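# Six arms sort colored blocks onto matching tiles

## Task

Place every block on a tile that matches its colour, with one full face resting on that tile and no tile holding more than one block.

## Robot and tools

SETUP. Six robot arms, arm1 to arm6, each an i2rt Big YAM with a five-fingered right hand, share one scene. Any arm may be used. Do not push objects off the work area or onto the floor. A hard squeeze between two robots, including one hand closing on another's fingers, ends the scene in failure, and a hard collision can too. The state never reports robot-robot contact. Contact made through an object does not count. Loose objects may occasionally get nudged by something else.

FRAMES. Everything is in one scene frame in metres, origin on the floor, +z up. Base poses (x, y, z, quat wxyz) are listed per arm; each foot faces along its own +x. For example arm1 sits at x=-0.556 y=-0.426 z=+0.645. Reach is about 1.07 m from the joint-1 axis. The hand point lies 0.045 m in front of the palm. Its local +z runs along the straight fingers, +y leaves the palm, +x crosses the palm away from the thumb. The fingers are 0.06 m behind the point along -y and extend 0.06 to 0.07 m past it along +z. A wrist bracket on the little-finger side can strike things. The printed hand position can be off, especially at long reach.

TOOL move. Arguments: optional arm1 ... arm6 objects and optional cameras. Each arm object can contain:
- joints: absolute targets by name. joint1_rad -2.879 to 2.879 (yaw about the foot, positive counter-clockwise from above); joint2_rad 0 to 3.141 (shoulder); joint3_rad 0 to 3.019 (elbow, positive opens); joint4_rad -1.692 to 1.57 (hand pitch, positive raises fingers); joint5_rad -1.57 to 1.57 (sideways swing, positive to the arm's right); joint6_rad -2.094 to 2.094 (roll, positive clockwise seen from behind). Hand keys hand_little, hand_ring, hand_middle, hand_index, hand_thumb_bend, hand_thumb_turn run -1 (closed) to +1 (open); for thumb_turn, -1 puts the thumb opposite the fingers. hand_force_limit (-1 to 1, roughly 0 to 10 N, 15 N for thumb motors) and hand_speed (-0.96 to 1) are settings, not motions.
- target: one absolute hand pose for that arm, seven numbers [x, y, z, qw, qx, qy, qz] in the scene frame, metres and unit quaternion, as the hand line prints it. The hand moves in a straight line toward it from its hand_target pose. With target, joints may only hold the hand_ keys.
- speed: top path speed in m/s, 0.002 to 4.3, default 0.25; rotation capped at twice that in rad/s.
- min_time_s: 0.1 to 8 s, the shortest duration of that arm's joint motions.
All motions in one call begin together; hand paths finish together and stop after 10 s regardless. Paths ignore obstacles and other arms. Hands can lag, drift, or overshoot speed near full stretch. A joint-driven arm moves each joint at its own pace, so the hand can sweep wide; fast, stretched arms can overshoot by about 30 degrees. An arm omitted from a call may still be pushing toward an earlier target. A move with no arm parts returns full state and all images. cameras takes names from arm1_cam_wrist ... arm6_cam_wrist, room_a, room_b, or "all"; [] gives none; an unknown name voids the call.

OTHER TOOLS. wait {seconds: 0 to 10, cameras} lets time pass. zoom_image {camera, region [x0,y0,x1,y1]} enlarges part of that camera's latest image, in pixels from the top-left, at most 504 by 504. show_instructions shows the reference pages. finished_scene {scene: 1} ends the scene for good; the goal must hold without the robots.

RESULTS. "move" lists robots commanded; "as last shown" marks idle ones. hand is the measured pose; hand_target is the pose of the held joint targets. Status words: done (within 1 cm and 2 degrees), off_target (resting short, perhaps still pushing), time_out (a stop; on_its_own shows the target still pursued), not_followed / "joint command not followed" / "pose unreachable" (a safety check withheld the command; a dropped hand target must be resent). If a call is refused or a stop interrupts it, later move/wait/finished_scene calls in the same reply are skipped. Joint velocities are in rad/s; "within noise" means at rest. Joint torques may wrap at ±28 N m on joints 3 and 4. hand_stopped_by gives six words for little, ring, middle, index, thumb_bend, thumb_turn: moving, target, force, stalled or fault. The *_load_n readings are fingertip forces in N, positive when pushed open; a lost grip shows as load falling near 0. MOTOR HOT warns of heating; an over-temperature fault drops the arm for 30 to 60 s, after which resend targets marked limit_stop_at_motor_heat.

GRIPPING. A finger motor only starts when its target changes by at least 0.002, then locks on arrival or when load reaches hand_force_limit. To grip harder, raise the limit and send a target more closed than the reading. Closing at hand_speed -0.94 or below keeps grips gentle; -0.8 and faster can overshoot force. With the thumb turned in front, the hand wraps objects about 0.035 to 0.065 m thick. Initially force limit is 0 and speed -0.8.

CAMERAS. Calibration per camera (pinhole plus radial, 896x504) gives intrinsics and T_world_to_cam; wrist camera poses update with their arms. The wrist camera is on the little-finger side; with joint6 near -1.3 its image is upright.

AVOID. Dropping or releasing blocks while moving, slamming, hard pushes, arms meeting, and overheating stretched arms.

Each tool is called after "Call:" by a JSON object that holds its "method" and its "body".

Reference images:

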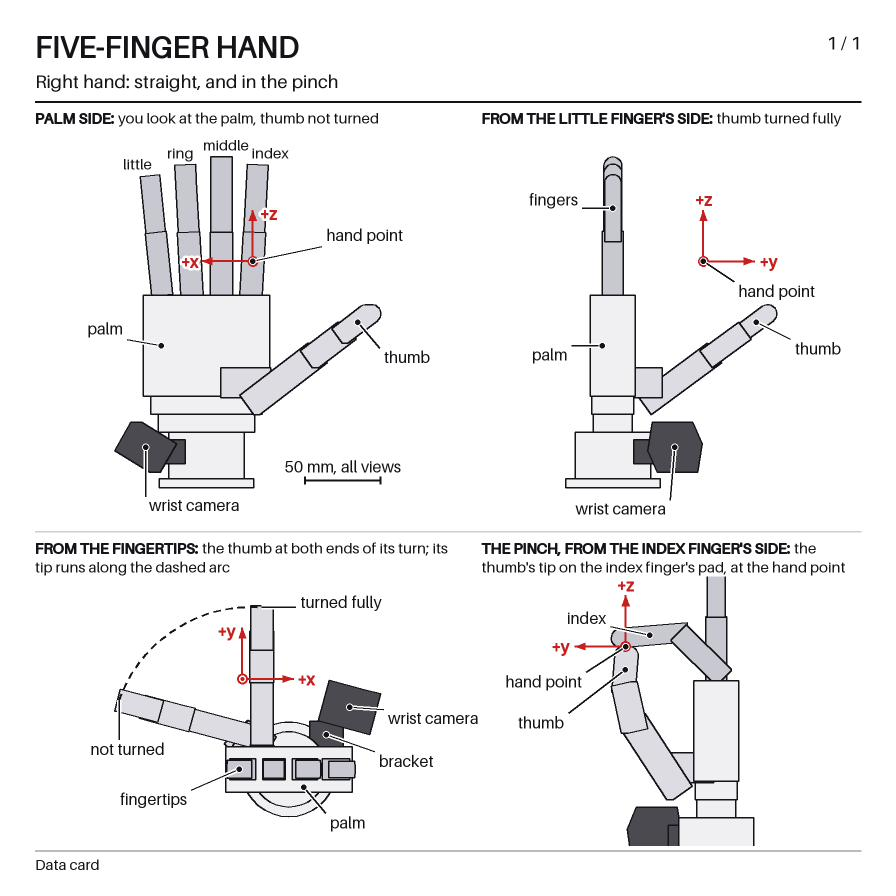

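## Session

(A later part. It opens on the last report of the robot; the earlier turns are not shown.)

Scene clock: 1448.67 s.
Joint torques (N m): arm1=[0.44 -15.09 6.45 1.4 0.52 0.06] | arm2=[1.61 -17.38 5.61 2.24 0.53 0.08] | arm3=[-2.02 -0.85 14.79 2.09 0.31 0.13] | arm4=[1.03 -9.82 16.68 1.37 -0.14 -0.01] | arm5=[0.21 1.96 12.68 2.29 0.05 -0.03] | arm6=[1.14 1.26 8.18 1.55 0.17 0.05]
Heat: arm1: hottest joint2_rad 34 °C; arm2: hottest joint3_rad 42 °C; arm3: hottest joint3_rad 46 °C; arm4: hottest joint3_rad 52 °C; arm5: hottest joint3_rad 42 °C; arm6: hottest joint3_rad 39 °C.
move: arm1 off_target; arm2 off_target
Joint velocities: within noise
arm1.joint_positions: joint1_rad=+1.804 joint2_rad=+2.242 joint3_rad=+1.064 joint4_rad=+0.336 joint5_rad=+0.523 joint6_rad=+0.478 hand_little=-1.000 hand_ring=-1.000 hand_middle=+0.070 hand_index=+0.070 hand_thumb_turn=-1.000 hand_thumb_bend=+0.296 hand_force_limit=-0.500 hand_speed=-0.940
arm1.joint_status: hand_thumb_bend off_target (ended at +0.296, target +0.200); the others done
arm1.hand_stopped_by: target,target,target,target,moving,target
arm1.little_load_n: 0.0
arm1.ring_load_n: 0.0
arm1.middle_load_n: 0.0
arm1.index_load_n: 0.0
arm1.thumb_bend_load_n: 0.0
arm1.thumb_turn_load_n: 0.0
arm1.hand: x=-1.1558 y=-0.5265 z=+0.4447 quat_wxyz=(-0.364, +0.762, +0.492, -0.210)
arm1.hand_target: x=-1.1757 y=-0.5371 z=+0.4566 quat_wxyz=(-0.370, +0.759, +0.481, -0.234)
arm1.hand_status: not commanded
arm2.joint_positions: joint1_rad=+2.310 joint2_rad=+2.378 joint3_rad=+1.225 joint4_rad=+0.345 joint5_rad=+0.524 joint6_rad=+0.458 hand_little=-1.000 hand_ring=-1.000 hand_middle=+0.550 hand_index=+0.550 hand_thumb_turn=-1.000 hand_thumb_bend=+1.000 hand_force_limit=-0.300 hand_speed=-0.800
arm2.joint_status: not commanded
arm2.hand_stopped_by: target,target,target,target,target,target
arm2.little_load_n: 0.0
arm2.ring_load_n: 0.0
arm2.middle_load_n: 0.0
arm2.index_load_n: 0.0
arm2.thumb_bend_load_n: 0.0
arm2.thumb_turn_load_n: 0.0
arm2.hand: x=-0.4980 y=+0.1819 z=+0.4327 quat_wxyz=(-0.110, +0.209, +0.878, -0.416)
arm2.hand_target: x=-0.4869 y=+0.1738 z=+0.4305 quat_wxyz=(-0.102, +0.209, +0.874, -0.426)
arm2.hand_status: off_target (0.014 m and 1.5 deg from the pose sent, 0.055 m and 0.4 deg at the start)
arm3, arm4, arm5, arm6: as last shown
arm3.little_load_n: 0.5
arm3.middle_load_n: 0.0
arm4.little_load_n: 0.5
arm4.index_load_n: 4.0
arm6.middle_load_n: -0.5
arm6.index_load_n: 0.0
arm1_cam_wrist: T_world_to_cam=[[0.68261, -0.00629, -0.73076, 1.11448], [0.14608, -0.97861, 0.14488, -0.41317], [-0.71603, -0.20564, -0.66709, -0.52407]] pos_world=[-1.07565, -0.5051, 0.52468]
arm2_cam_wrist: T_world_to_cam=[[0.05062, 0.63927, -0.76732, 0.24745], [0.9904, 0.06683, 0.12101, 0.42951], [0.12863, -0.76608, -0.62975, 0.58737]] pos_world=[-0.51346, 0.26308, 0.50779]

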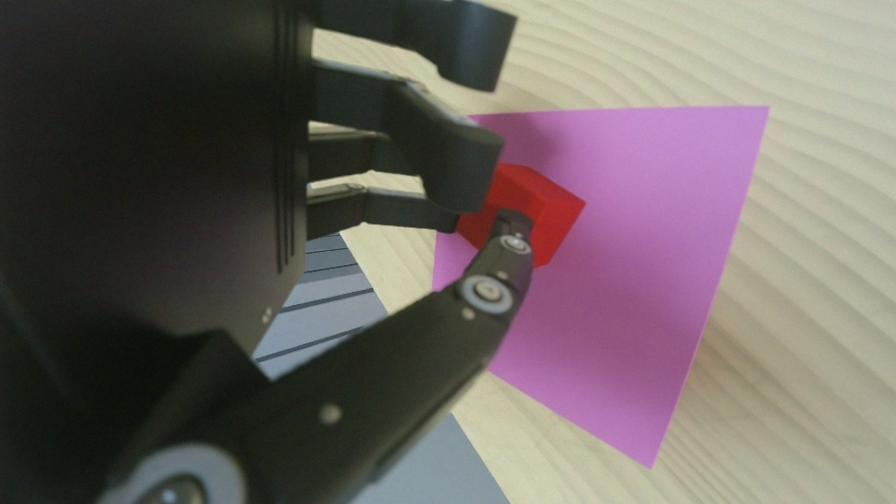

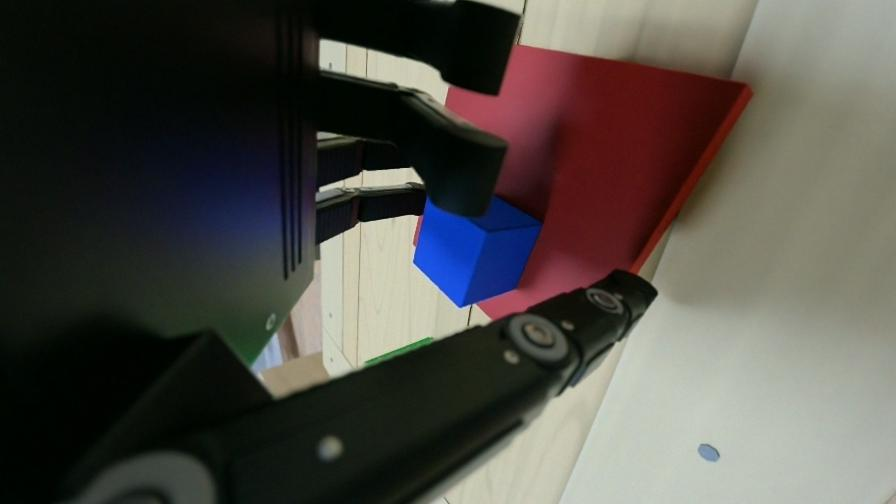

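Call:
{"method": "move", "body": {"arm2": {"target": [-0.482, 0.159, 0.437, -0.1020, 0.2091, 0.8742, -0.4264], "speed": 0.08}, "cameras": ["arm1_cam_wrist","arm2_cam_wrist"]}}

Call:
{"method": "zoom_image", "body": {"camera": "arm2_cam_wrist", "region": [380, 100, 680, 340]}}

Call:
{"method": "zoom_image", "body": {"camera": "arm1_cam_wrist", "region": [400, 100, 700, 340]}}

Scene clock: 1465.50 s.
Joint torques (N m): arm1=[0.32 -15.15 6.48 1.39 0.52 0.06] | arm2=[1.67 -17.44 6.17 0.91 0.53 0.01] | arm3=[-2.02 -0.79 14.6 1.88 0.28 0.11] | arm4=[0.97 -9.41 16.68 1.32 -0.12 -0.02] | arm5=[-0.09 2.08 12.56 2.22 0.04 0] | arm6=[0.67 1.44 8.13 1.54 0.12 0.06]
Heat: arm1: hottest joint2_rad 34 °C; arm2: hottest joint3_rad 42 °C; arm3: hottest joint3_rad 46 °C; arm4: hottest joint3_rad 52 °C; arm5: hottest joint3_rad 42 °C; arm6: hottest joint3_rad 39 °C.
move: arm2 off_target
Joint velocities: within noise
arm1, arm3, arm4, arm5, arm6: as last shown
arm1.joint_positions: joint1_rad=+1.804 joint2_rad=+2.242 joint3_rad=+1.064 joint4_rad=+0.336 joint5_rad=+0.523 joint6_rad=+0.478 hand_little=-1.000 hand_ring=-1.000 hand_middle=+0.070 hand_index=+0.070 hand_thumb_turn=-1.000 hand_thumb_bend=+0.200 hand_force_limit=-0.500 hand_speed=-0.940
arm1.hand_stopped_by: target,target,target,target,target,target
arm1.on_its_own: hand_thumb_bend moved -0.096 to your old target +0.200
arm2.joint_positions: joint1_rad=+2.313 joint2_rad=+2.378 joint3_rad=+1.265 joint4_rad=+0.335 joint5_rad=+0.527 joint6_rad=+0.460 hand_little=-1.000 hand_ring=-1.000 hand_middle=+0.550 hand_index=+0.550 hand_thumb_turn=-1.000 hand_thumb_bend=+1.000 hand_force_limit=-0.300 hand_speed=-0.800
arm2.joint_status: not commanded
arm2.hand_stopped_by: target,target,target,target,target,target
arm2.little_load_n: 0.0
arm2.ring_load_n: 0.5
arm2.middle_load_n: 0.0
arm2.index_load_n: 0.0
arm2.thumb_bend_load_n: 0.0
arm2.thumb_turn_load_n: 0.0
arm2.hand: x=-0.4920 y=+0.1625 z=+0.4437 quat_wxyz=(-0.104, +0.211, +0.872, -0.429)
arm2.hand_target: x=-0.4822 y=+0.1594 z=+0.4373 quat_wxyz=(-0.102, +0.209, +0.874, -0.426)
arm2.hand_status: off_target (0.013 m and 0.5 deg from the pose sent, 0.028 m and 1.5 deg at the start)
arm3.little_load_n: 0.0
arm4.little_load_n: 0.0
arm4.middle_load_n: 4.0
arm4.thumb_bend_load_n: 8.0
arm6.ring_load_n: -0.5
arm6.middle_load_n: 0.0
arm1_cam_wrist: T_world_to_cam=[[0.68261, -0.00629, -0.73076, 1.11448], [0.14608, -0.97861, 0.14488, -0.41317], [-0.71603, -0.20564, -0.66709, -0.52407]] pos_world=[-1.07565, -0.5051, 0.52468]
arm2_cam_wrist: T_world_to_cam=[[0.0547, 0.61675, -0.78526, 0.2816], [0.98966, 0.07093, 0.12464, 0.42092], [0.13257, -0.78396, -0.60649, 0.57327]] pos_world=[-0.50796, 0.24588, 0.51635]

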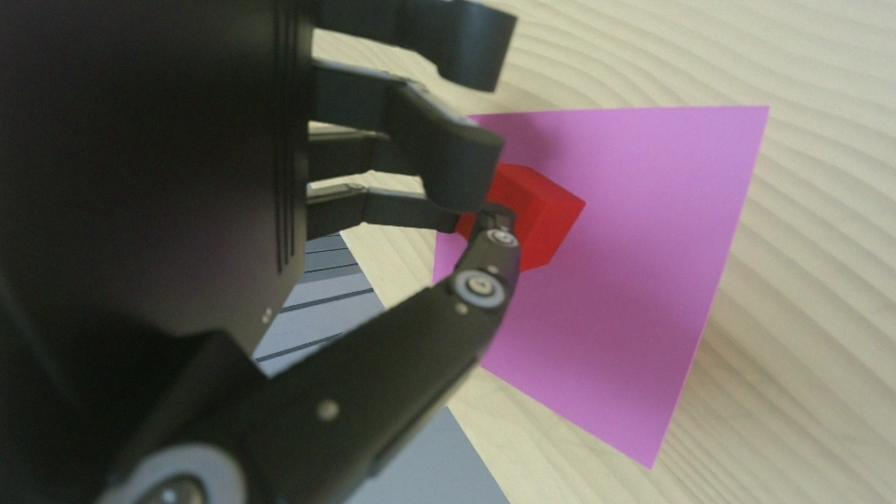

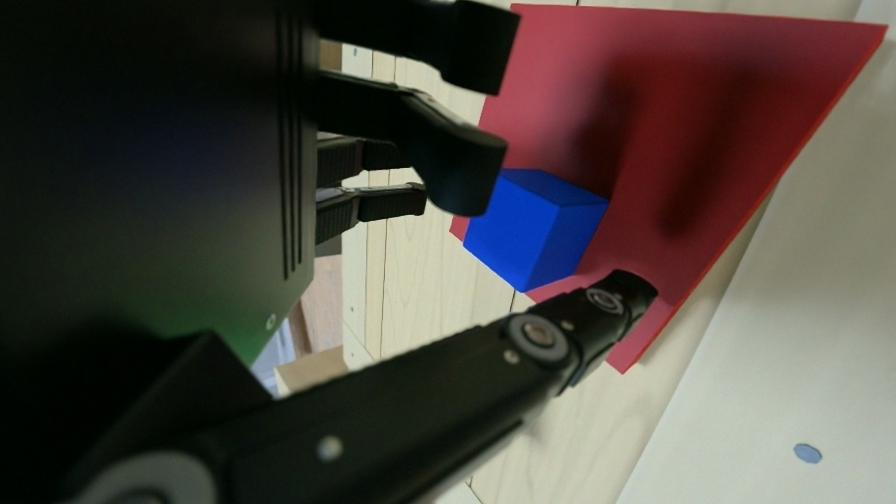

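Scaled by 1.680 from the camera's image (finer frame: 1280x720).

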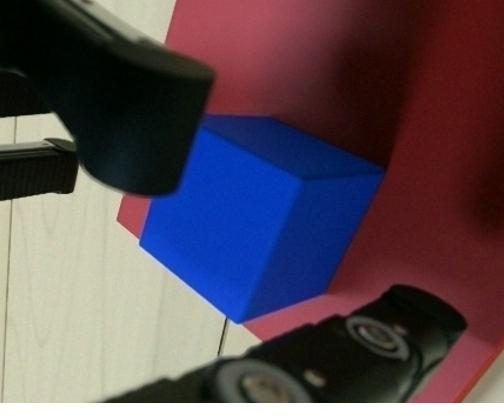

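Scaled by 1.680 from the camera's image (finer frame: 1280x720).

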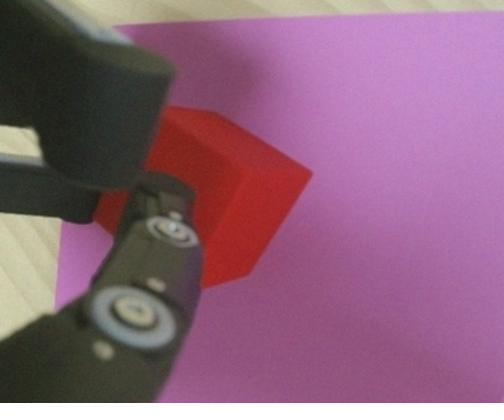

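Call:
{"method": "move", "body": {"arm1": {"joints": {"hand_index": 0.5, "hand_middle": 0.5, "hand_thumb_bend": 0.9, "hand_speed": -0.6}}, "arm2": {"target": [-0.4825, 0.168, 0.424, -0.1020, 0.2091, 0.8742, -0.4264], "speed": 0.08}, "cameras": ["arm1_cam_wrist","arm2_cam_wrist"]}}

Call:
{"method": "zoom_image", "body": {"camera": "arm1_cam_wrist", "region": [400, 100, 700, 340]}}

Scene clock: 1499.53 s.
Joint torques (N m): arm1=[0.38 -15.21 6.48 1.42 0.52 0.06] | arm2=[2.43 -17.2 4.94 2.4 0.52 0.02] | arm3=[-2.02 -0.97 14.76 2 0.27 0.11] | arm4=[0.56 -9.64 16.76 1.33 -0.15 -0.02] | arm5=[0.03 1.96 12.63 2.25 0.03 -0.01] | arm6=[1.03 1.55 7.91 1.37 0.11 0.05]
Heat: arm1: hottest joint2_rad 34 °C; arm2: hottest joint3_rad 42 °C; arm3: hottest joint3_rad 47 °C; arm4: hottest joint3_rad 53 °C; arm5: hottest joint3_rad 43 °C; arm6: hottest joint3_rad 39 °C.
move: arm1 done; arm2 off_target
Joint velocities: within noise
arm1.joint_positions: joint1_rad=+1.804 joint2_rad=+2.242 joint3_rad=+1.064 joint4_rad=+0.336 joint5_rad=+0.523 joint6_rad=+0.478 hand_little=-1.000 hand_ring=-1.000 hand_middle=+0.500 hand_index=+0.500 hand_thumb_turn=-1.000 hand_thumb_bend=+0.900 hand_force_limit=-0.500 hand_speed=-0.600
arm1.joint_status: all done
arm1.hand_stopped_by: target,target,target,target,target,target
arm1.little_load_n: 0.0
arm1.ring_load_n: 0.0
arm1.middle_load_n: 0.0
arm1.index_load_n: 0.0
arm1.thumb_bend_load_n: 0.0
arm1.thumb_turn_load_n: 0.0
arm1.hand: x=-1.1558 y=-0.5265 z=+0.4447 quat_wxyz=(-0.364, +0.762, +0.492, -0.210)
arm1.hand_target: x=-1.1757 y=-0.5371 z=+0.4566 quat_wxyz=(-0.370, +0.759, +0.481, -0.234)
arm1.hand_status: not commanded
arm2.joint_positions: joint1_rad=+2.316 joint2_rad=+2.395 joint3_rad=+1.265 joint4_rad=+0.335 joint5_rad=+0.529 joint6_rad=+0.462 hand_little=-1.000 hand_ring=-1.000 hand_middle=+0.550 hand_index=+0.550 hand_thumb_turn=-1.000 hand_thumb_bend=+1.000 hand_force_limit=-0.300 hand_speed=-0.800
arm2.joint_status: not commanded
arm2.hand_stopped_by: target,target,target,target,target,target
arm2.little_load_n: 0.0
arm2.ring_load_n: 0.0
arm2.middle_load_n: 0.0
arm2.index_load_n: 0.0
arm2.thumb_bend_load_n: 0.0
arm2.thumb_turn_load_n: 0.0
arm2.hand: x=-0.4920 y=+0.1686 z=+0.4327 quat_wxyz=(-0.107, +0.210, +0.875, -0.422)
arm2.hand_target: x=-0.4825 y=+0.1683 z=+0.4243 quat_wxyz=(-0.102, +0.209, +0.874, -0.426)
arm2.hand_status: off_target (0.013 m and 0.8 deg from the pose sent, 0.022 m and 0.5 deg at the start)
arm3, arm4, arm5, arm6: as last shown
arm4.middle_load_n: 3.5
arm4.index_load_n: 4.5
arm4.thumb_bend_load_n: 8.5
arm5.thumb_turn_load_n: 0.5
arm6.ring_load_n: 0.0
arm6.thumb_bend_load_n: -0.5
arm1_cam_wrist: T_world_to_cam=[[0.68261, -0.00629, -0.73076, 1.11448], [0.14608, -0.97861, 0.14488, -0.41317], [-0.71603, -0.20564, -0.66709, -0.52407]] pos_world=[-1.07565, -0.5051, 0.52468]
arm2_cam_wrist: T_world_to_cam=[[0.05275, 0.62884, -0.77575, 0.26202], [0.99008, 0.06839, 0.12276, 0.42328], [0.13025, -0.77452, -0.61899, 0.57403]] pos_world=[-0.50767, 0.25088, 0.50662]

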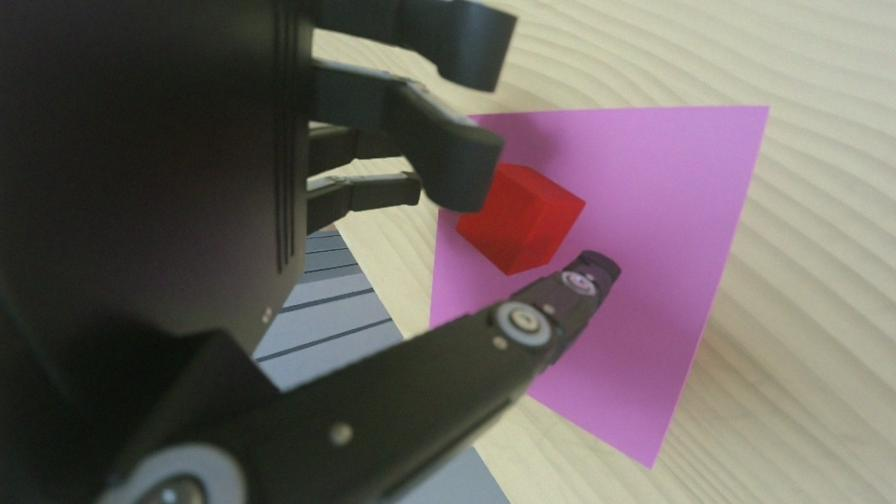

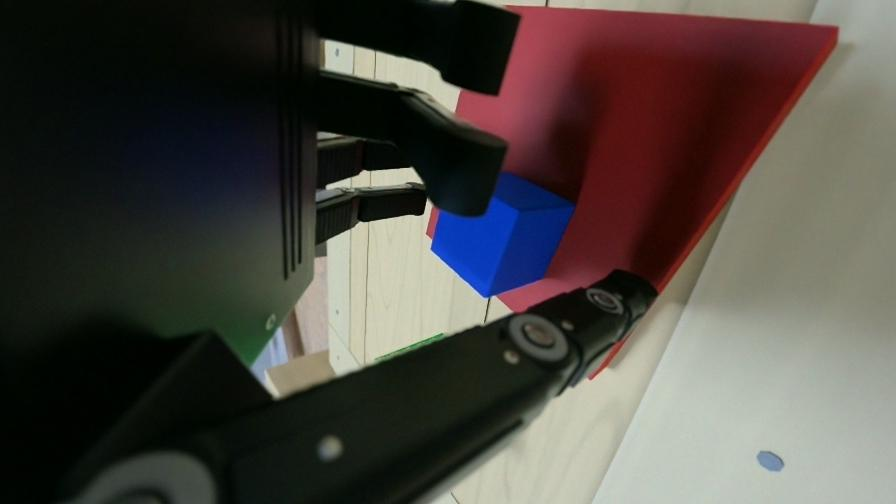

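Scaled by 1.680 from the camera's image (finer frame: 1280x720).

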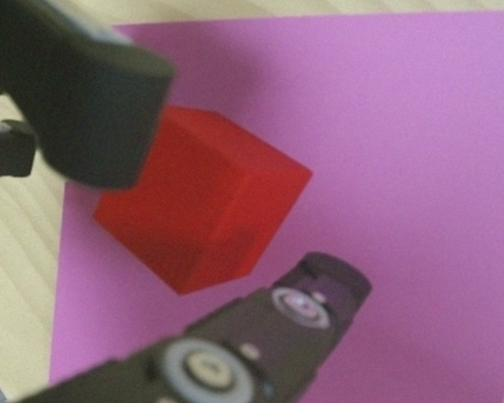

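Call:
{"method": "move", "body": {"arm1": {"target": [-1.166, -0.5365, 0.447, 0.3704, -0.7594, -0.4810, 0.2346], "speed": 0.08}, "arm2": {"joints": {"hand_index": 0.09, "hand_middle": 0.09, "hand_thumb_bend": 0.25, "hand_force_limit": -0.5, "hand_speed": -0.94}}, "cameras": ["arm1_cam_wrist","arm2_cam_wrist"]}}

Call:
{"method": "zoom_image", "body": {"camera": "arm2_cam_wrist", "region": [400, 120, 700, 360]}}

Call:
{"method": "zoom_image", "body": {"camera": "arm1_cam_wrist", "region": [400, 100, 700, 340]}}

Scene clock: 1530.23 s.
Joint torques (N m): arm1=[0.44 -14.97 4.49 1.46 0.53 0.06] | arm2=[2.26 -17.67 4.59 2.21 0.49 0.07] | arm3=[-1.67 -0.79 14.58 2 0.26 0.14] | arm4=[0.67 -9.7 16.7 1.35 -0.13 -0.01] | arm5=[-0.21 2.14 12.56 2.25 0.03 -0.01] | arm6=[0.32 2.14 8.05 1.51 0.11 0.05]
Heat: arm1: hottest joint2_rad 34 °C; arm2: hottest joint3_rad 41 °C; arm3: hottest joint3_rad 47 °C; arm4: hottest joint3_rad 53 °C; arm5: hottest joint3_rad 43 °C; arm6: hottest joint3_rad 39 °C.
move: arm1 done; arm2 off_target
Joint velocities: within noise
arm1.joint_positions: joint1_rad=+1.808 joint2_rad=+2.253 joint3_rad=+1.064 joint4_rad=+0.371 joint5_rad=+0.526 joint6_rad=+0.481 hand_little=-1.000 hand_ring=-1.000 hand_middle=+0.500 hand_index=+0.500 hand_thumb_turn=-1.000 hand_thumb_bend=+0.900 hand_force_limit=-0.500 hand_speed=-0.600
arm1.joint_status: not commanded
arm1.hand_stopped_by: target,target,target,target,target,target
arm1.little_load_n: 0.0
arm1.ring_load_n: 0.0
arm1.middle_load_n: 0.0
arm1.index_load_n: 0.0
arm1.thumb_bend_load_n: 0.0
arm1.thumb_turn_load_n: 0.0
arm1.hand: x=-1.1598 y=-0.5297 z=+0.4438 quat_wxyz=(-0.368, +0.760, +0.487, -0.222)
arm1.hand_target: x=-1.1659 y=-0.5365 z=+0.4472 quat_wxyz=(-0.370, +0.759, +0.481, -0.235)
arm1.hand_status: done (0.010 m and 1.7 deg from the pose sent, 0.014 m and 3.1 deg at the start)
arm2.joint_positions: joint1_rad=+2.316 joint2_rad=+2.395 joint3_rad=+1.265 joint4_rad=+0.336 joint5_rad=+0.529 joint6_rad=+0.462 hand_little=-1.000 hand_ring=-1.000 hand_middle=+0.090 hand_index=+0.090 hand_thumb_turn=-1.000 hand_thumb_bend=+0.371 hand_force_limit=-0.500 hand_speed=-0.940
arm2.joint_status: hand_thumb_bend off_target (ended at +0.371, target +0.250); the others done
arm2.hand_stopped_by: target,target,target,target,force,target
arm2.little_load_n: 0.0
arm2.ring_load_n: 0.0
arm2.middle_load_n: 4.5
arm2.index_load_n: 0.0
arm2.thumb_bend_load_n: 4.0
arm2.thumb_turn_load_n: 0.5
arm2.hand: x=-0.4917 y=+0.1682 z=+0.4330 quat_wxyz=(-0.107, +0.210, +0.875, -0.423)
arm2.hand_target: x=-0.4826 y=+0.1683 z=+0.4243 quat_wxyz=(-0.102, +0.209, +0.874, -0.426)
arm2.hand_status: not commanded
arm3, arm4, arm5, arm6: as last shown
arm3.thumb_bend_load_n: 0.5
arm3.thumb_turn_load_n: -0.5
arm4.middle_load_n: 4.0
arm5.thumb_turn_load_n: 0.0
arm6.thumb_bend_load_n: 0.0
arm1_cam_wrist: T_world_to_cam=[[0.66414, -0.01012, -0.74754, 1.10062], [0.15068, -0.97758, 0.1471, -0.41075], [-0.73227, -0.21033, -0.64772, -0.5581]] pos_world=[-1.07775, -0.5078, 0.52168]
arm2_cam_wrist: T_world_to_cam=[[0.05277, 0.62732, -0.77697, 0.26337], [0.99006, 0.0687, 0.12271, 0.42291], [0.13036, -0.77572, -0.61746, 0.57347]] pos_world=[-0.50736, 0.25058, 0.50682]

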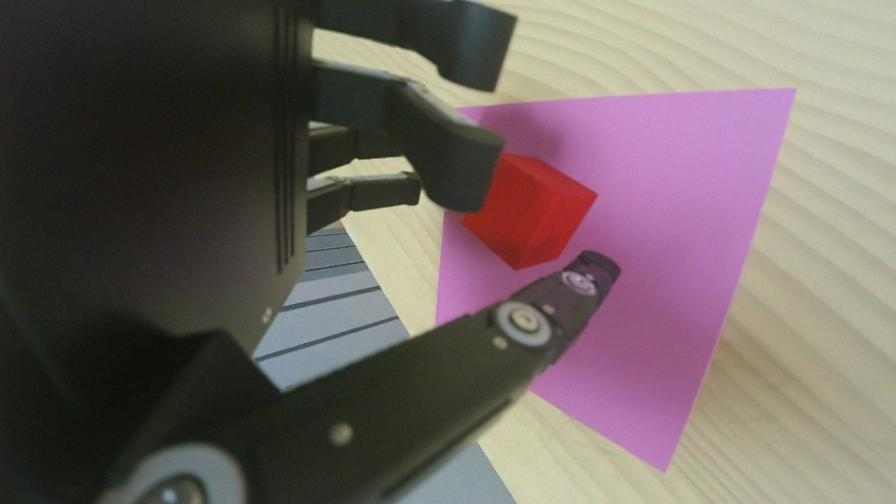

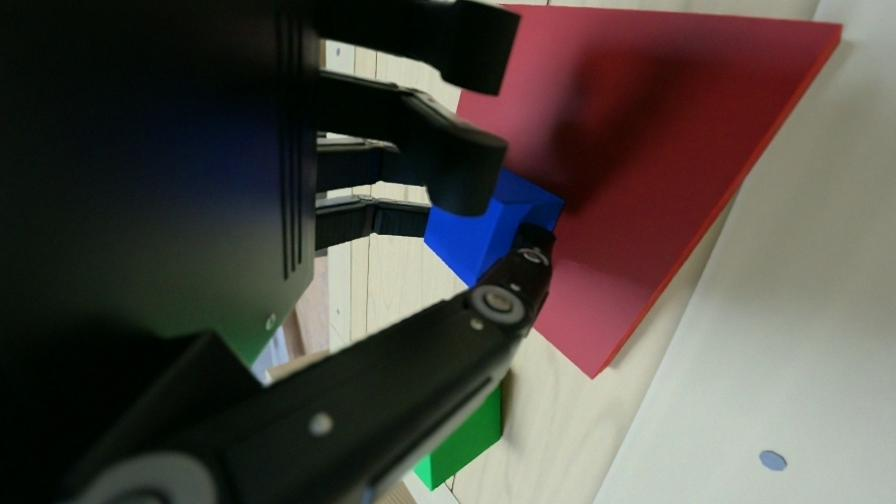

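Scaled by 1.680 from the camera's image (finer frame: 1280x720).

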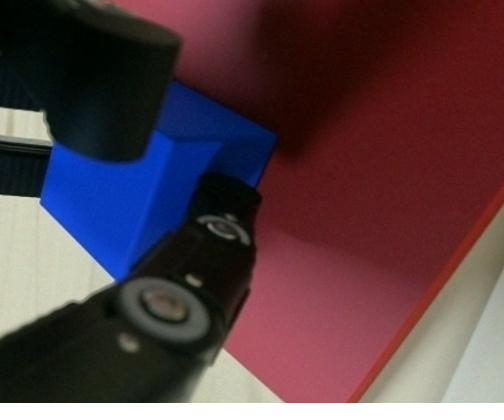

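Scaled by 1.680 from the camera's image (finer frame: 1280x720).

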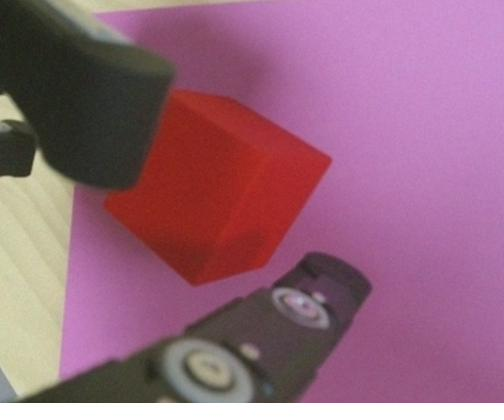

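Call:
{"method": "move", "body": {"arm1": {"target": [-1.150, -0.532, 0.440, 0.3704, -0.7594, -0.4810, 0.2346], "speed": 0.08}, "arm2": {"joints": {"hand_index": 0.03, "hand_middle": 0.06, "hand_thumb_bend": 0.27, "hand_force_limit": -0.2}}, "cameras": ["arm1_cam_wrist","arm2_cam_wrist"]}}

Call:
{"method": "zoom_image", "body": {"camera": "arm1_cam_wrist", "region": [400, 100, 700, 340]}}

Scene clock: 1544.37 s.
Joint torques (N m): arm1=[0.32 -14.68 3.44 1.33 0.53 0.05] | arm2=[2.37 -17.96 4.83 2.15 0.49 0.01] | arm3=[-2.08 -0.91 14.64 2.03 0.29 0.17] | arm4=[0.5 -9.58 16.75 1.36 -0.13 0.01] | arm5=[0.15 1.61 12.62 2.28 0.03 -0.04] | arm6=[0.56 2.08 8.01 1.29 0.19 0.02]
Heat: arm1: hottest joint2_rad 34 °C; arm2: hottest joint3_rad 40 °C; arm3: hottest joint3_rad 47 °C; arm4: hottest joint3_rad 53 °C; arm5: hottest joint3_rad 43 °C; arm6: hottest joint3_rad 39 °C.
move: arm1 done; arm2 off_target
Joint velocities: within noise
arm1.joint_positions: joint1_rad=+1.808 joint2_rad=+2.256 joint3_rad=+1.028 joint4_rad=+0.419 joint5_rad=+0.526 joint6_rad=+0.481 hand_little=-1.000 hand_ring=-1.000 hand_middle=+0.500 hand_index=+0.500 hand_thumb_turn=-1.000 hand_thumb_bend=+0.900 hand_force_limit=-0.500 hand_speed=-0.600
arm1.joint_status: not commanded
arm1.hand_stopped_by: target,target,target,target,target,target
arm1.little_load_n: 0.0
arm1.ring_load_n: 0.0
arm1.middle_load_n: 0.0
arm1.index_load_n: 0.0
arm1.thumb_bend_load_n: 0.0
arm1.thumb_turn_load_n: 0.0
arm1.hand: x=-1.1492 y=-0.5269 z=+0.4393 quat_wxyz=(-0.369, +0.760, +0.485, -0.226)
arm1.hand_target: x=-1.1500 y=-0.5320 z=+0.4400 quat_wxyz=(-0.370, +0.759, +0.481, -0.234)
arm1.hand_status: done (0.005 m and 1.2 deg from the pose sent, 0.011 m and 1.7 deg at the start)
arm2.joint_positions: joint1_rad=+2.316 joint2_rad=+2.395 joint3_rad=+1.265 joint4_rad=+0.336 joint5_rad=+0.529 joint6_rad=+0.462 hand_little=-1.000 hand_ring=-1.000 hand_middle=+0.090 hand_index=+0.069 hand_thumb_turn=-1.000 hand_thumb_bend=+0.362 hand_force_limit=-0.200 hand_speed=-0.940
arm2.joint_status: hand_middle off_target (ended at +0.090, target +0.060); hand_index off_target (ended at +0.069, target +0.030); hand_thumb_bend off_target (ended at +0.362, target +0.270); the others done
arm2.hand_stopped_by: target,target,force,force,force,target
arm2.little_load_n: 0.0
arm2.ring_load_n: 0.0
arm2.middle_load_n: 4.5
arm2.index_load_n: 4.5
arm2.thumb_bend_load_n: 6.5
arm2.thumb_turn_load_n: 0.0
arm2.hand: x=-0.4917 y=+0.1682 z=+0.4330 quat_wxyz=(-0.107, +0.210, +0.875, -0.423)
arm2.hand_target: x=-0.4825 y=+0.1683 z=+0.4243 quat_wxyz=(-0.102, +0.209, +0.874, -0.426)
arm2.hand_status: not commanded
arm3.joint_positions: joint1_rad=+0.812 joint2_rad=+0.797 joint3_rad=+1.356 joint4_rad=-1.193 joint5_rad=+0.386 joint6_rad=+0.315 hand_little=-1.000 hand_ring=-1.000 hand_middle=+0.550 hand_index=+0.550 hand_thumb_turn=-1.000 hand_thumb_bend=+1.000 hand_force_limit=-0.300 hand_speed=-0.800
arm3.joint_status: not commanded
arm3.hand_stopped_by: target,target,target,target,target,target
arm3.little_load_n: 0.0
arm3.ring_load_n: 0.0
arm3.middle_load_n: 0.0
arm3.index_load_n: 0.0
arm3.thumb_bend_load_n: 0.0
arm3.thumb_turn_load_n: 0.0
arm3.hand: x=+0.4667 y=-0.3662 z=+1.0918 quat_wxyz=(-0.468, +0.876, +0.092, -0.075)
arm3.hand_target: x=+0.4701 y=-0.3645 z=+1.1127 quat_wxyz=(-0.480, +0.870, +0.075, -0.084)
arm3.hand_status: not commanded
arm4.joint_positions: joint1_rad=+1.158 joint2_rad=+1.217 joint3_rad=+1.143 joint4_rad=-0.732 joint5_rad=-0.150 joint6_rad=-0.106 hand_little=-1.000 hand_ring=-1.000 hand_middle=+0.191 hand_index=+0.179 hand_thumb_turn=-1.000 hand_thumb_bend=+0.542 hand_force_limit=-0.300 hand_speed=-0.940
arm4.joint_status: not commanded
arm4.hand_stopped_by: target,target,force,force,force,target
arm4.little_load_n: 0.0
arm4.ring_load_n: 0.0
arm4.middle_load_n: 4.0
arm4.index_load_n: 4.0
arm4.thumb_bend_load_n: 8.5
arm4.thumb_turn_load_n: 0.0
arm4.hand: x=-1.3142 y=-0.9642 z=+0.9127 quat_wxyz=(-0.217, +0.492, -0.786, +0.304)
arm4.hand_target: x=-1.3038 y=-0.9670 z=+0.9492 quat_wxyz=(-0.229, +0.495, -0.769, +0.333)
arm4.hand_status: not commanded
arm5.joint_positions: joint1_rad=-0.712 joint2_rad=+0.621 joint3_rad=+1.356 joint4_rad=-1.120 joint5_rad=-0.001 joint6_rad=-0.044 hand_little=-1.000 hand_ring=-1.000 hand_middle=+0.550 hand_index=+0.550 hand_thumb_turn=-1.000 hand_thumb_bend=+1.000 hand_force_limit=+0.000 hand_speed=+0.200
arm5.joint_status: not commanded
arm5.hand_stopped_by: target,target,target,target,target,target
arm5.little_load_n: 0.0
arm5.ring_load_n: 0.0
arm5.middle_load_n: 0.0
arm5.index_load_n: 0.0
arm5.thumb_bend_load_n: 0.0
arm5.thumb_turn_load_n: 0.0
arm5.hand: x=+0.4603 y=+1.2222 z=+1.1253 quat_wxyz=(+0.000, +0.050, -0.830, +0.555)
arm5.hand_target: x=+0.4628 y=+1.2234 z=+1.1490 quat_wxyz=(+0.000, +0.059, -0.814, +0.579)
arm5.hand_status: not commanded
arm6.joint_positions: joint1_rad=-0.575 joint2_rad=+0.633 joint3_rad=+1.451 joint4_rad=-1.393 joint5_rad=+0.289 joint6_rad=-0.969 hand_little=+1.000 hand_ring=+1.000 hand_middle=+1.000 hand_index=+1.000 hand_thumb_turn=+1.000 hand_thumb_bend=+1.000 hand_force_limit=+0.000 hand_speed=-0.800
arm6.joint_status: not commanded
arm6.hand_stopped_by: target,target,target,target,target,target
arm6.little_load_n: 0.0
arm6.ring_load_n: 0.0
arm6.middle_load_n: 0.0
arm6.index_load_n: 0.0
arm6.thumb_bend_load_n: 0.0
arm6.thumb_turn_load_n: 0.0
arm6.hand: x=+1.9912 y=-0.4232 z=+1.1129 quat_wxyz=(-0.237, +0.868, +0.084, +0.428)
arm6.hand_target: x=+1.9904 y=-0.4241 z=+1.1190 quat_wxyz=(-0.242, +0.865, +0.083, +0.432)
arm6.hand_status: not commanded
arm1_cam_wrist: T_world_to_cam=[[0.65743, -0.01212, -0.75342, 1.08397], [0.15183, -0.97723, 0.1482, -0.4079], [-0.73806, -0.21183, -0.64062, -0.56329]] pos_world=[-1.06645, -0.5048, 0.51629]
arm2_cam_wrist: T_world_to_cam=[[0.05277, 0.62732, -0.77697, 0.26337], [0.99006, 0.0687, 0.12271, 0.42291], [0.13036, -0.77572, -0.61746, 0.57347]] pos_world=[-0.50736, 0.25058, 0.50682]

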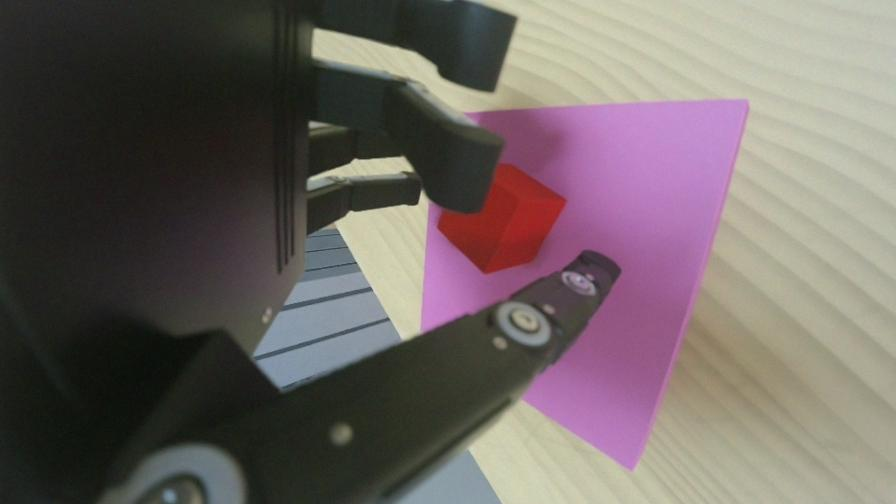

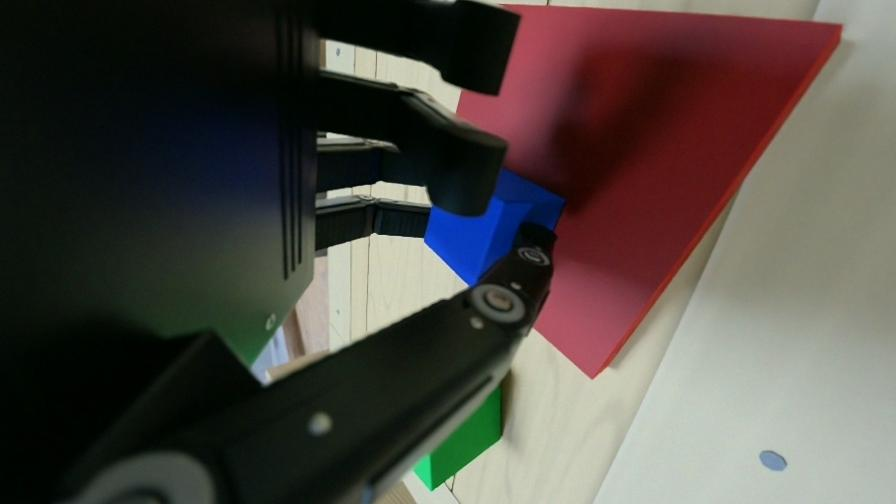

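Scaled by 1.680 from the camera's image (finer frame: 1280x720).

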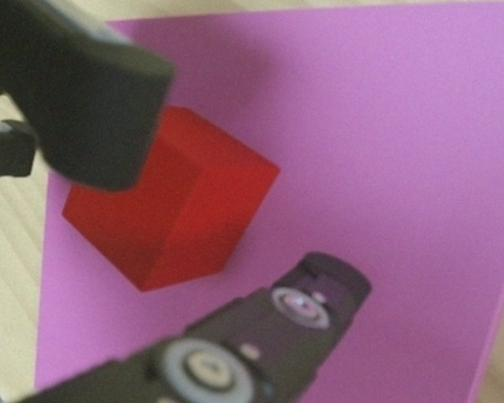

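Call:
{"method": "move", "body": {"arm1": {"joints": {"hand_index": 0.09, "hand_middle": 0.09, "hand_thumb_bend": 0.25, "hand_force_limit": -0.5, "hand_speed": -0.94}}, "arm2": {"target": [-0.4825, 0.1683, 0.62, -0.1020, 0.2091, 0.8742, -0.4264], "speed": 0.12}, "cameras": ["arm1_cam_wrist","arm2_cam_wrist"]}}

Call:
{"method": "zoom_image", "body": {"camera": "arm1_cam_wrist", "region": [400, 100, 700, 340]}}

Scene clock: 1561.63 s.
Joint torques (N m): arm1=[0.38 -14.51 3.44 1.46 0.51 0.05] | arm2=[1.79 -18.14 6.43 0.87 0.5 0.04] | arm3=[-1.85 -0.97 14.67 2.04 0.23 0.11] | arm4=[0.67 -9.93 16.7 1.24 -0.13 -0.01] | arm5=[0.09 1.85 12.53 2.29 0.03 -0.03] | arm6=[0.62 1.38 7.99 1.39 0.11 0.06]
Heat: arm1: hottest joint2_rad 34 °C; arm2: hottest joint3_rad 40 °C; arm3: hottest joint3_rad 47 °C; arm4: hottest joint3_rad 53 °C; arm5: hottest joint3_rad 43 °C; arm6: hottest joint3_rad 39 °C.
move: arm1 off_target; arm2 off_target
Joint velocities: within noise
arm1.joint_positions: joint1_rad=+1.808 joint2_rad=+2.256 joint3_rad=+1.028 joint4_rad=+0.419 joint5_rad=+0.526 joint6_rad=+0.481 hand_little=-1.000 hand_ring=-1.000 hand_middle=+0.090 hand_index=+0.090 hand_thumb_turn=-1.000 hand_thumb_bend=+0.364 hand_force_limit=-0.500 hand_speed=-0.940
arm1.joint_status: hand_thumb_bend off_target (ended at +0.364, target +0.250); the others done
arm1.hand_stopped_by: target,target,target,target,force,target
arm1.little_load_n: 0.0
arm1.ring_load_n: 0.0
arm1.middle_load_n: 3.0
arm1.index_load_n: 1.5
arm1.thumb_bend_load_n: 4.0
arm1.thumb_turn_load_n: 0.0
arm1.hand: x=-1.1492 y=-0.5268 z=+0.4393 quat_wxyz=(-0.370, +0.760, +0.485, -0.225)
arm1.hand_target: x=-1.1499 y=-0.5320 z=+0.4399 quat_wxyz=(-0.370, +0.759, +0.481, -0.234)
arm1.hand_status: not commanded
arm2.joint_positions: joint1_rad=+2.317 joint2_rad=+1.990 joint3_rad=+1.206 joint4_rad=+0.011 joint5_rad=+0.529 joint6_rad=+0.462 hand_little=-1.000 hand_ring=-1.000 hand_middle=+0.090 hand_index=+0.069 hand_thumb_turn=-1.000 hand_thumb_bend=+0.362 hand_force_limit=-0.200 hand_speed=-0.940
arm2.joint_status: not commanded
arm2.hand_stopped_by: target,target,force,force,force,target
arm2.little_load_n: 0.0
arm2.ring_load_n: 0.0
arm2.middle_load_n: 4.5
arm2.index_load_n: 4.0
arm2.thumb_bend_load_n: 6.5
arm2.thumb_turn_load_n: 0.0
arm2.hand: x=-0.4910 y=+0.1630 z=+0.6234 quat_wxyz=(-0.103, +0.212, +0.871, -0.432)
arm2.hand_target: x=-0.4826 y=+0.1683 z=+0.6199 quat_wxyz=(-0.102, +0.209, +0.874, -0.426)
arm2.hand_status: off_target (0.011 m and 0.8 deg from the pose sent, 0.187 m and 0.7 deg at the start)
arm3, arm4, arm5, arm6: as last shown
arm4.middle_load_n: 3.5
arm4.thumb_bend_load_n: 8.0
arm1_cam_wrist: T_world_to_cam=[[0.65737, -0.0121, -0.75347, 1.08395], [0.15163, -0.9773, 0.14799, -0.40794], [-0.73816, -0.21153, -0.64061, -0.56322]] pos_world=[-1.06645, -0.5047, 0.51629]
arm2_cam_wrist: T_world_to_cam=[[0.05613, 0.61068, -0.78989, 0.42689], [0.98951, 0.07143, 0.12554, 0.39671], [0.13309, -0.78865, -0.60027, 0.67966]] pos_world=[-0.50697, 0.24699, 0.69537]

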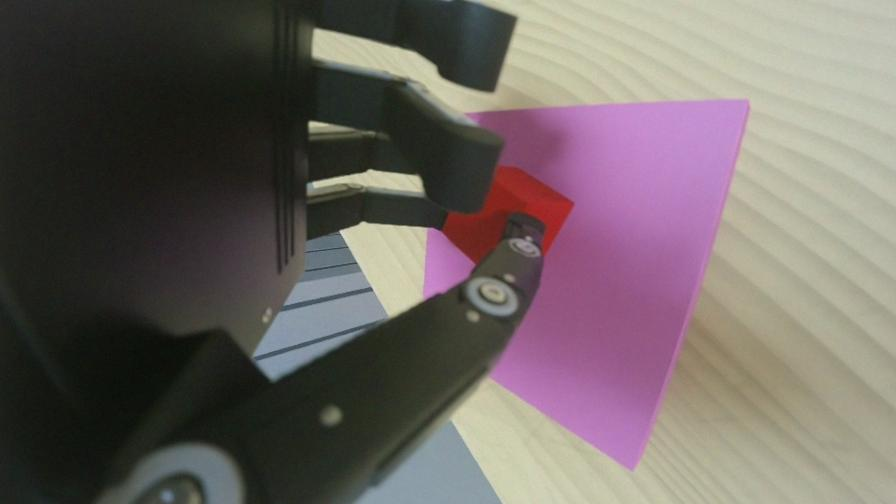

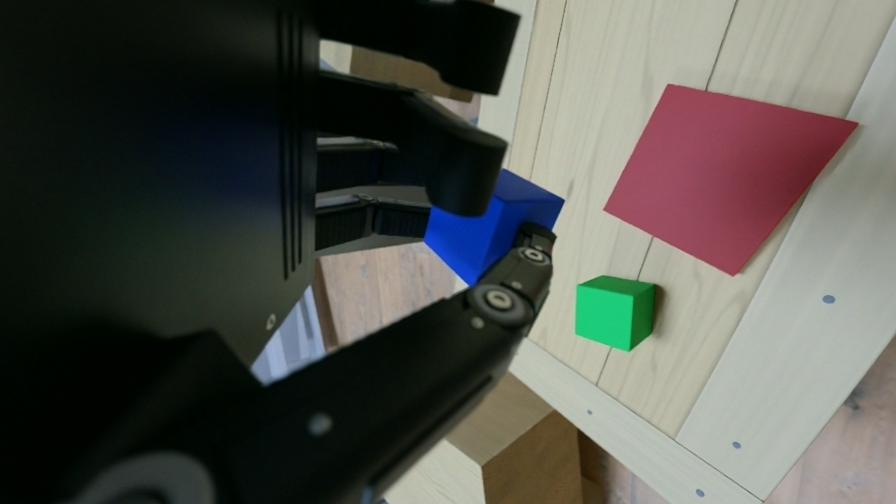

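Scaled by 1.680 from the camera's image (finer frame: 1280x720).

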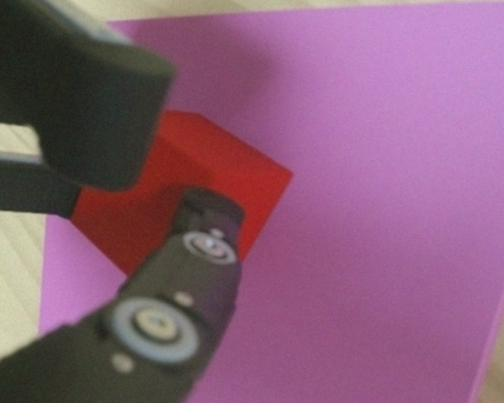

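Call:
{"method": "move", "body": {"arm1": {"joints": {"hand_index": 0.03, "hand_middle": 0.05, "hand_thumb_bend": 0.27, "hand_force_limit": -0.2}}, "arm2": {"joints": {"joint2_rad": 1.2, "joint3_rad": 1.2, "joint4_rad": -0.738}, "min_time_s": 3}, "cameras": []}}

Call:
{"method": "move", "body": {"arm1": {"target": [-1.150, -0.532, 0.62, 0.3704, -0.7594, -0.4810, 0.2346], "speed": 0.12}, "arm2": {"joints": {"joint1_rad": -2.2}, "min_time_s": 8}, "cameras": ["arm1_cam_wrist","arm2_cam_wrist","room_a"]}}

Scene clock: 1579.60 s.
Joint torques (N m): arm1=[0.44 -14.62 3.47 1.5 0.48 0.05] | arm2=[1.61 -9.11 8.59 0.84 0.56 0.08] | arm3=[-1.96 -0.97 14.6 1.94 0.29 0.17] | arm4=[0.56 -9.76 16.65 1.24 -0.14 -0.03] | arm5=[0.09 2.08 12.6 2.28 0.04 0] | arm6=[0.21 1.44 8.2 1.44 0.16 0.07]
Heat: arm1: hottest joint2_rad 34 °C; arm2: hottest joint3_rad 39 °C; arm3: hottest joint3_rad 47 °C; arm4: hottest joint3_rad 53 °C; arm5: hottest joint3_rad 43 °C; arm6: hottest joint3_rad 39 °C.
move: arm1 off_target; arm2 done
Joint velocities: within noise
arm1.joint_positions: joint1_rad=+1.808 joint2_rad=+2.256 joint3_rad=+1.028 joint4_rad=+0.419 joint5_rad=+0.527 joint6_rad=+0.481 hand_little=-1.000 hand_ring=-1.000 hand_middle=+0.086 hand_index=+0.069 hand_thumb_turn=-1.000 hand_thumb_bend=+0.358 hand_force_limit=-0.200 hand_speed=-0.940
arm1.joint_status: hand_middle off_target (ended at +0.086, target +0.050); hand_index off_target (ended at +0.069, target +0.030); hand_thumb_bend off_target (ended at +0.358, target +0.270); the others done
arm1.hand_stopped_by: target,target,force,force,force,target
arm1.little_load_n: 0.0
arm1.ring_load_n: 0.0
arm1.middle_load_n: 4.0
arm1.index_load_n: 4.5
arm1.thumb_bend_load_n: 6.5
arm1.thumb_turn_load_n: -0.5
arm1.hand: x=-1.1492 y=-0.5266 z=+0.4393 quat_wxyz=(-0.370, +0.760, +0.485, -0.225)
arm1.hand_target: x=-1.1499 y=-0.5319 z=+0.4400 quat_wxyz=(-0.370, +0.759, +0.481, -0.234)
arm1.hand_status: not commanded
arm2.joint_positions: joint1_rad=+2.317 joint2_rad=+1.198 joint3_rad=+1.206 joint4_rad=-0.724 joint5_rad=+0.530 joint6_rad=+0.462 hand_little=-1.000 hand_ring=-1.000 hand_middle=+0.090 hand_index=+0.069 hand_thumb_turn=-1.000 hand_thumb_bend=+0.362 hand_force_limit=-0.200 hand_speed=-0.940
arm2.joint_status: all done
arm2.hand_stopped_by: target,target,force,force,force,target
arm2.little_load_n: 0.0
arm2.ring_load_n: 0.0
arm2.middle_load_n: 4.5
arm2.index_load_n: 4.5
arm2.thumb_bend_load_n: 6.0
arm2.thumb_turn_load_n: 0.0
arm2.hand: x=-0.5271 y=+0.3252 z=+0.9657 quat_wxyz=(-0.092, +0.217, +0.859, -0.455)
arm2.hand_target: x=-0.5208 y=+0.3296 z=+0.9595 quat_wxyz=(-0.092, +0.214, +0.864, -0.447)
arm2.hand_status: not commanded
arm3, arm4, arm5, arm6: as last shown
arm4.ring_load_n: 0.5
arm4.index_load_n: 4.5
arm4.thumb_bend_load_n: 8.5

Scene clock: 1588.03 s.
Joint torques (N m): arm1=[0.21 -14.21 7.13 0.29 0.39 0.02] | arm2=[0.5 -9 8.49 0.76 0.44 0.02] | arm3=[-1.67 -1.14 14.54 2.03 0.28 0.14] | arm4=[0.67 -9.82 16.7 1.32 -0.09 -0.03] | arm5=[-0.21 1.67 12.63 2.22 0.02 0.01] | arm6=[0.5 1.79 7.97 1.24 0.15 0.05]
Heat: arm1: hottest joint2_rad 34 °C; arm2: hottest joint3_rad 39 °C; arm3: hottest joint3_rad 48 °C; arm4: hottest joint3_rad 54 °C; arm5: hottest joint3_rad 43 °C; arm6: hottest joint3_rad 39 °C.
move: arm1 off_target; arm2 done
Joint velocities: within noise
arm1.joint_positions: joint1_rad=+1.808 joint2_rad=+1.836 joint3_rad=+0.979 joint4_rad=+0.048 joint5_rad=+0.527 joint6_rad=+0.482 hand_little=-1.000 hand_ring=-1.000 hand_middle=+0.086 hand_index=+0.069 hand_thumb_turn=-1.000 hand_thumb_bend=+0.357 hand_force_limit=-0.200 hand_speed=-0.940
arm1.joint_status: not commanded
arm1.hand_stopped_by: target,target,force,force,force,target
arm1.little_load_n: 0.0
arm1.ring_load_n: 0.0
arm1.middle_load_n: 0.0
arm1.index_load_n: 0.0
arm1.thumb_bend_load_n: 0.0
arm1.thumb_turn_load_n: 0.5
arm1.hand: x=-1.1444 y=-0.5273 z=+0.6078 quat_wxyz=(-0.370, +0.760, +0.485, -0.225)
arm1.hand_target: x=-1.1500 y=-0.5319 z=+0.6200 quat_wxyz=(-0.370, +0.759, +0.481, -0.235)
arm1.hand_status: off_target (0.014 m and 1.2 deg from the pose sent, 0.181 m and 1.2 deg at the start)
arm2.joint_positions: joint1_rad=-2.191 joint2_rad=+1.198 joint3_rad=+1.206 joint4_rad=-0.724 joint5_rad=+0.532 joint6_rad=+0.463 hand_little=-1.000 hand_ring=-1.000 hand_middle=+0.090 hand_index=+0.069 hand_thumb_turn=-1.000 hand_thumb_bend=+0.362 hand_force_limit=-0.200 hand_speed=-0.940
arm2.joint_status: all done
arm2.hand_stopped_by: target,target,force,force,force,target
arm2.little_load_n: 0.0
arm2.ring_load_n: 0.0
arm2.middle_load_n: 4.5
arm2.index_load_n: 4.5
arm2.thumb_bend_load_n: 6.0
arm2.thumb_turn_load_n: 0.0
arm2.hand: x=-0.0996 y=+0.9881 z=+0.9691 quat_wxyz=(-0.297, +0.527, -0.711, +0.360)
arm2.hand_target: x=-0.1016 y=+0.9828 z=+0.9628 quat_wxyz=(-0.288, +0.525, -0.717, +0.357)
arm2.hand_status: not commanded
arm3, arm4, arm5, arm6: as last shown
arm4.ring_load_n: 0.0
arm4.middle_load_n: 4.0
arm4.index_load_n: 4.0
arm6.middle_load_n: -0.5
arm1_cam_wrist: T_world_to_cam=[[0.65729, -0.01265, -0.75353, 1.20743], [0.15068, -0.97747, 0.14784, -0.43518], [-0.73842, -0.21071, -0.64058, -0.45175]] pos_world=[-1.06164, -0.5053, 0.68479]
arm2_cam_wrist: T_world_to_cam=[[-0.56181, -0.04798, -0.82587, 0.79834], [-0.27632, 0.95186, 0.13267, -1.09583], [0.77975, 0.30274, -0.54803, 0.42111]] pos_world=[-0.18265, 0.9539, 1.03549]

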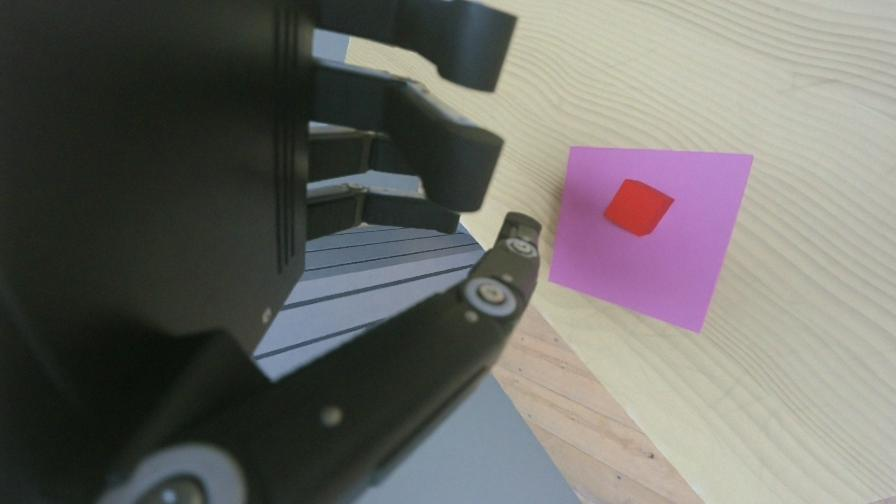

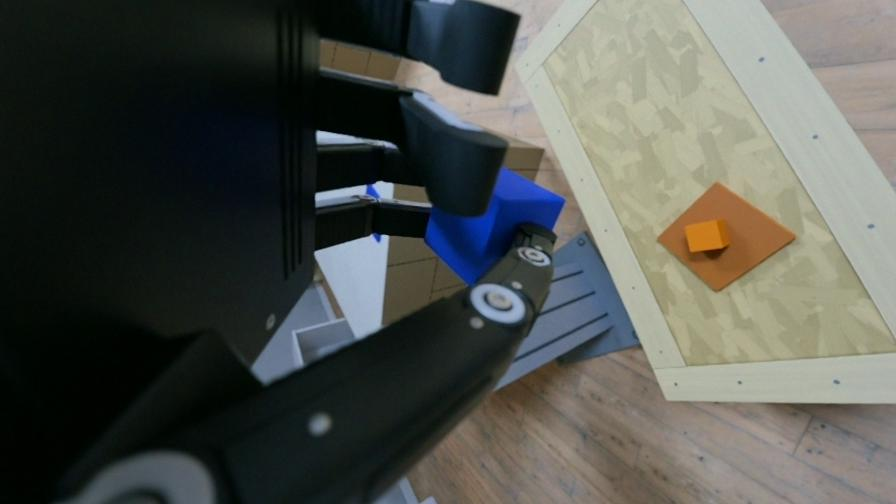

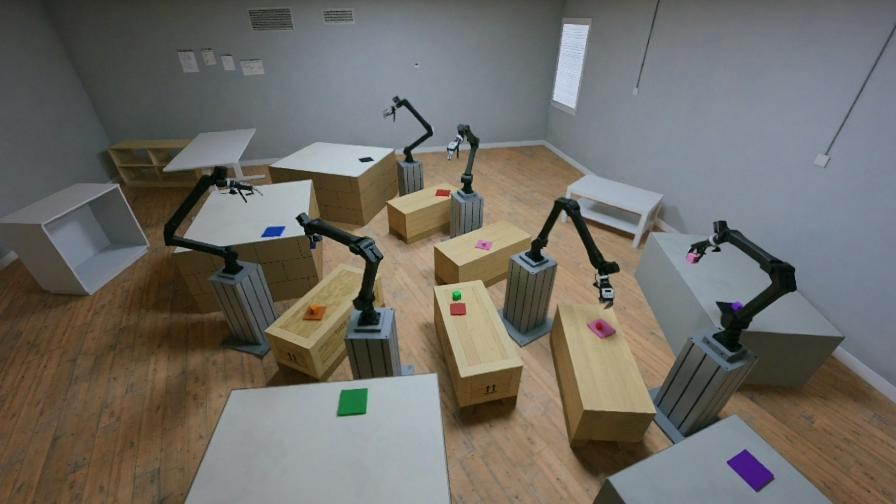

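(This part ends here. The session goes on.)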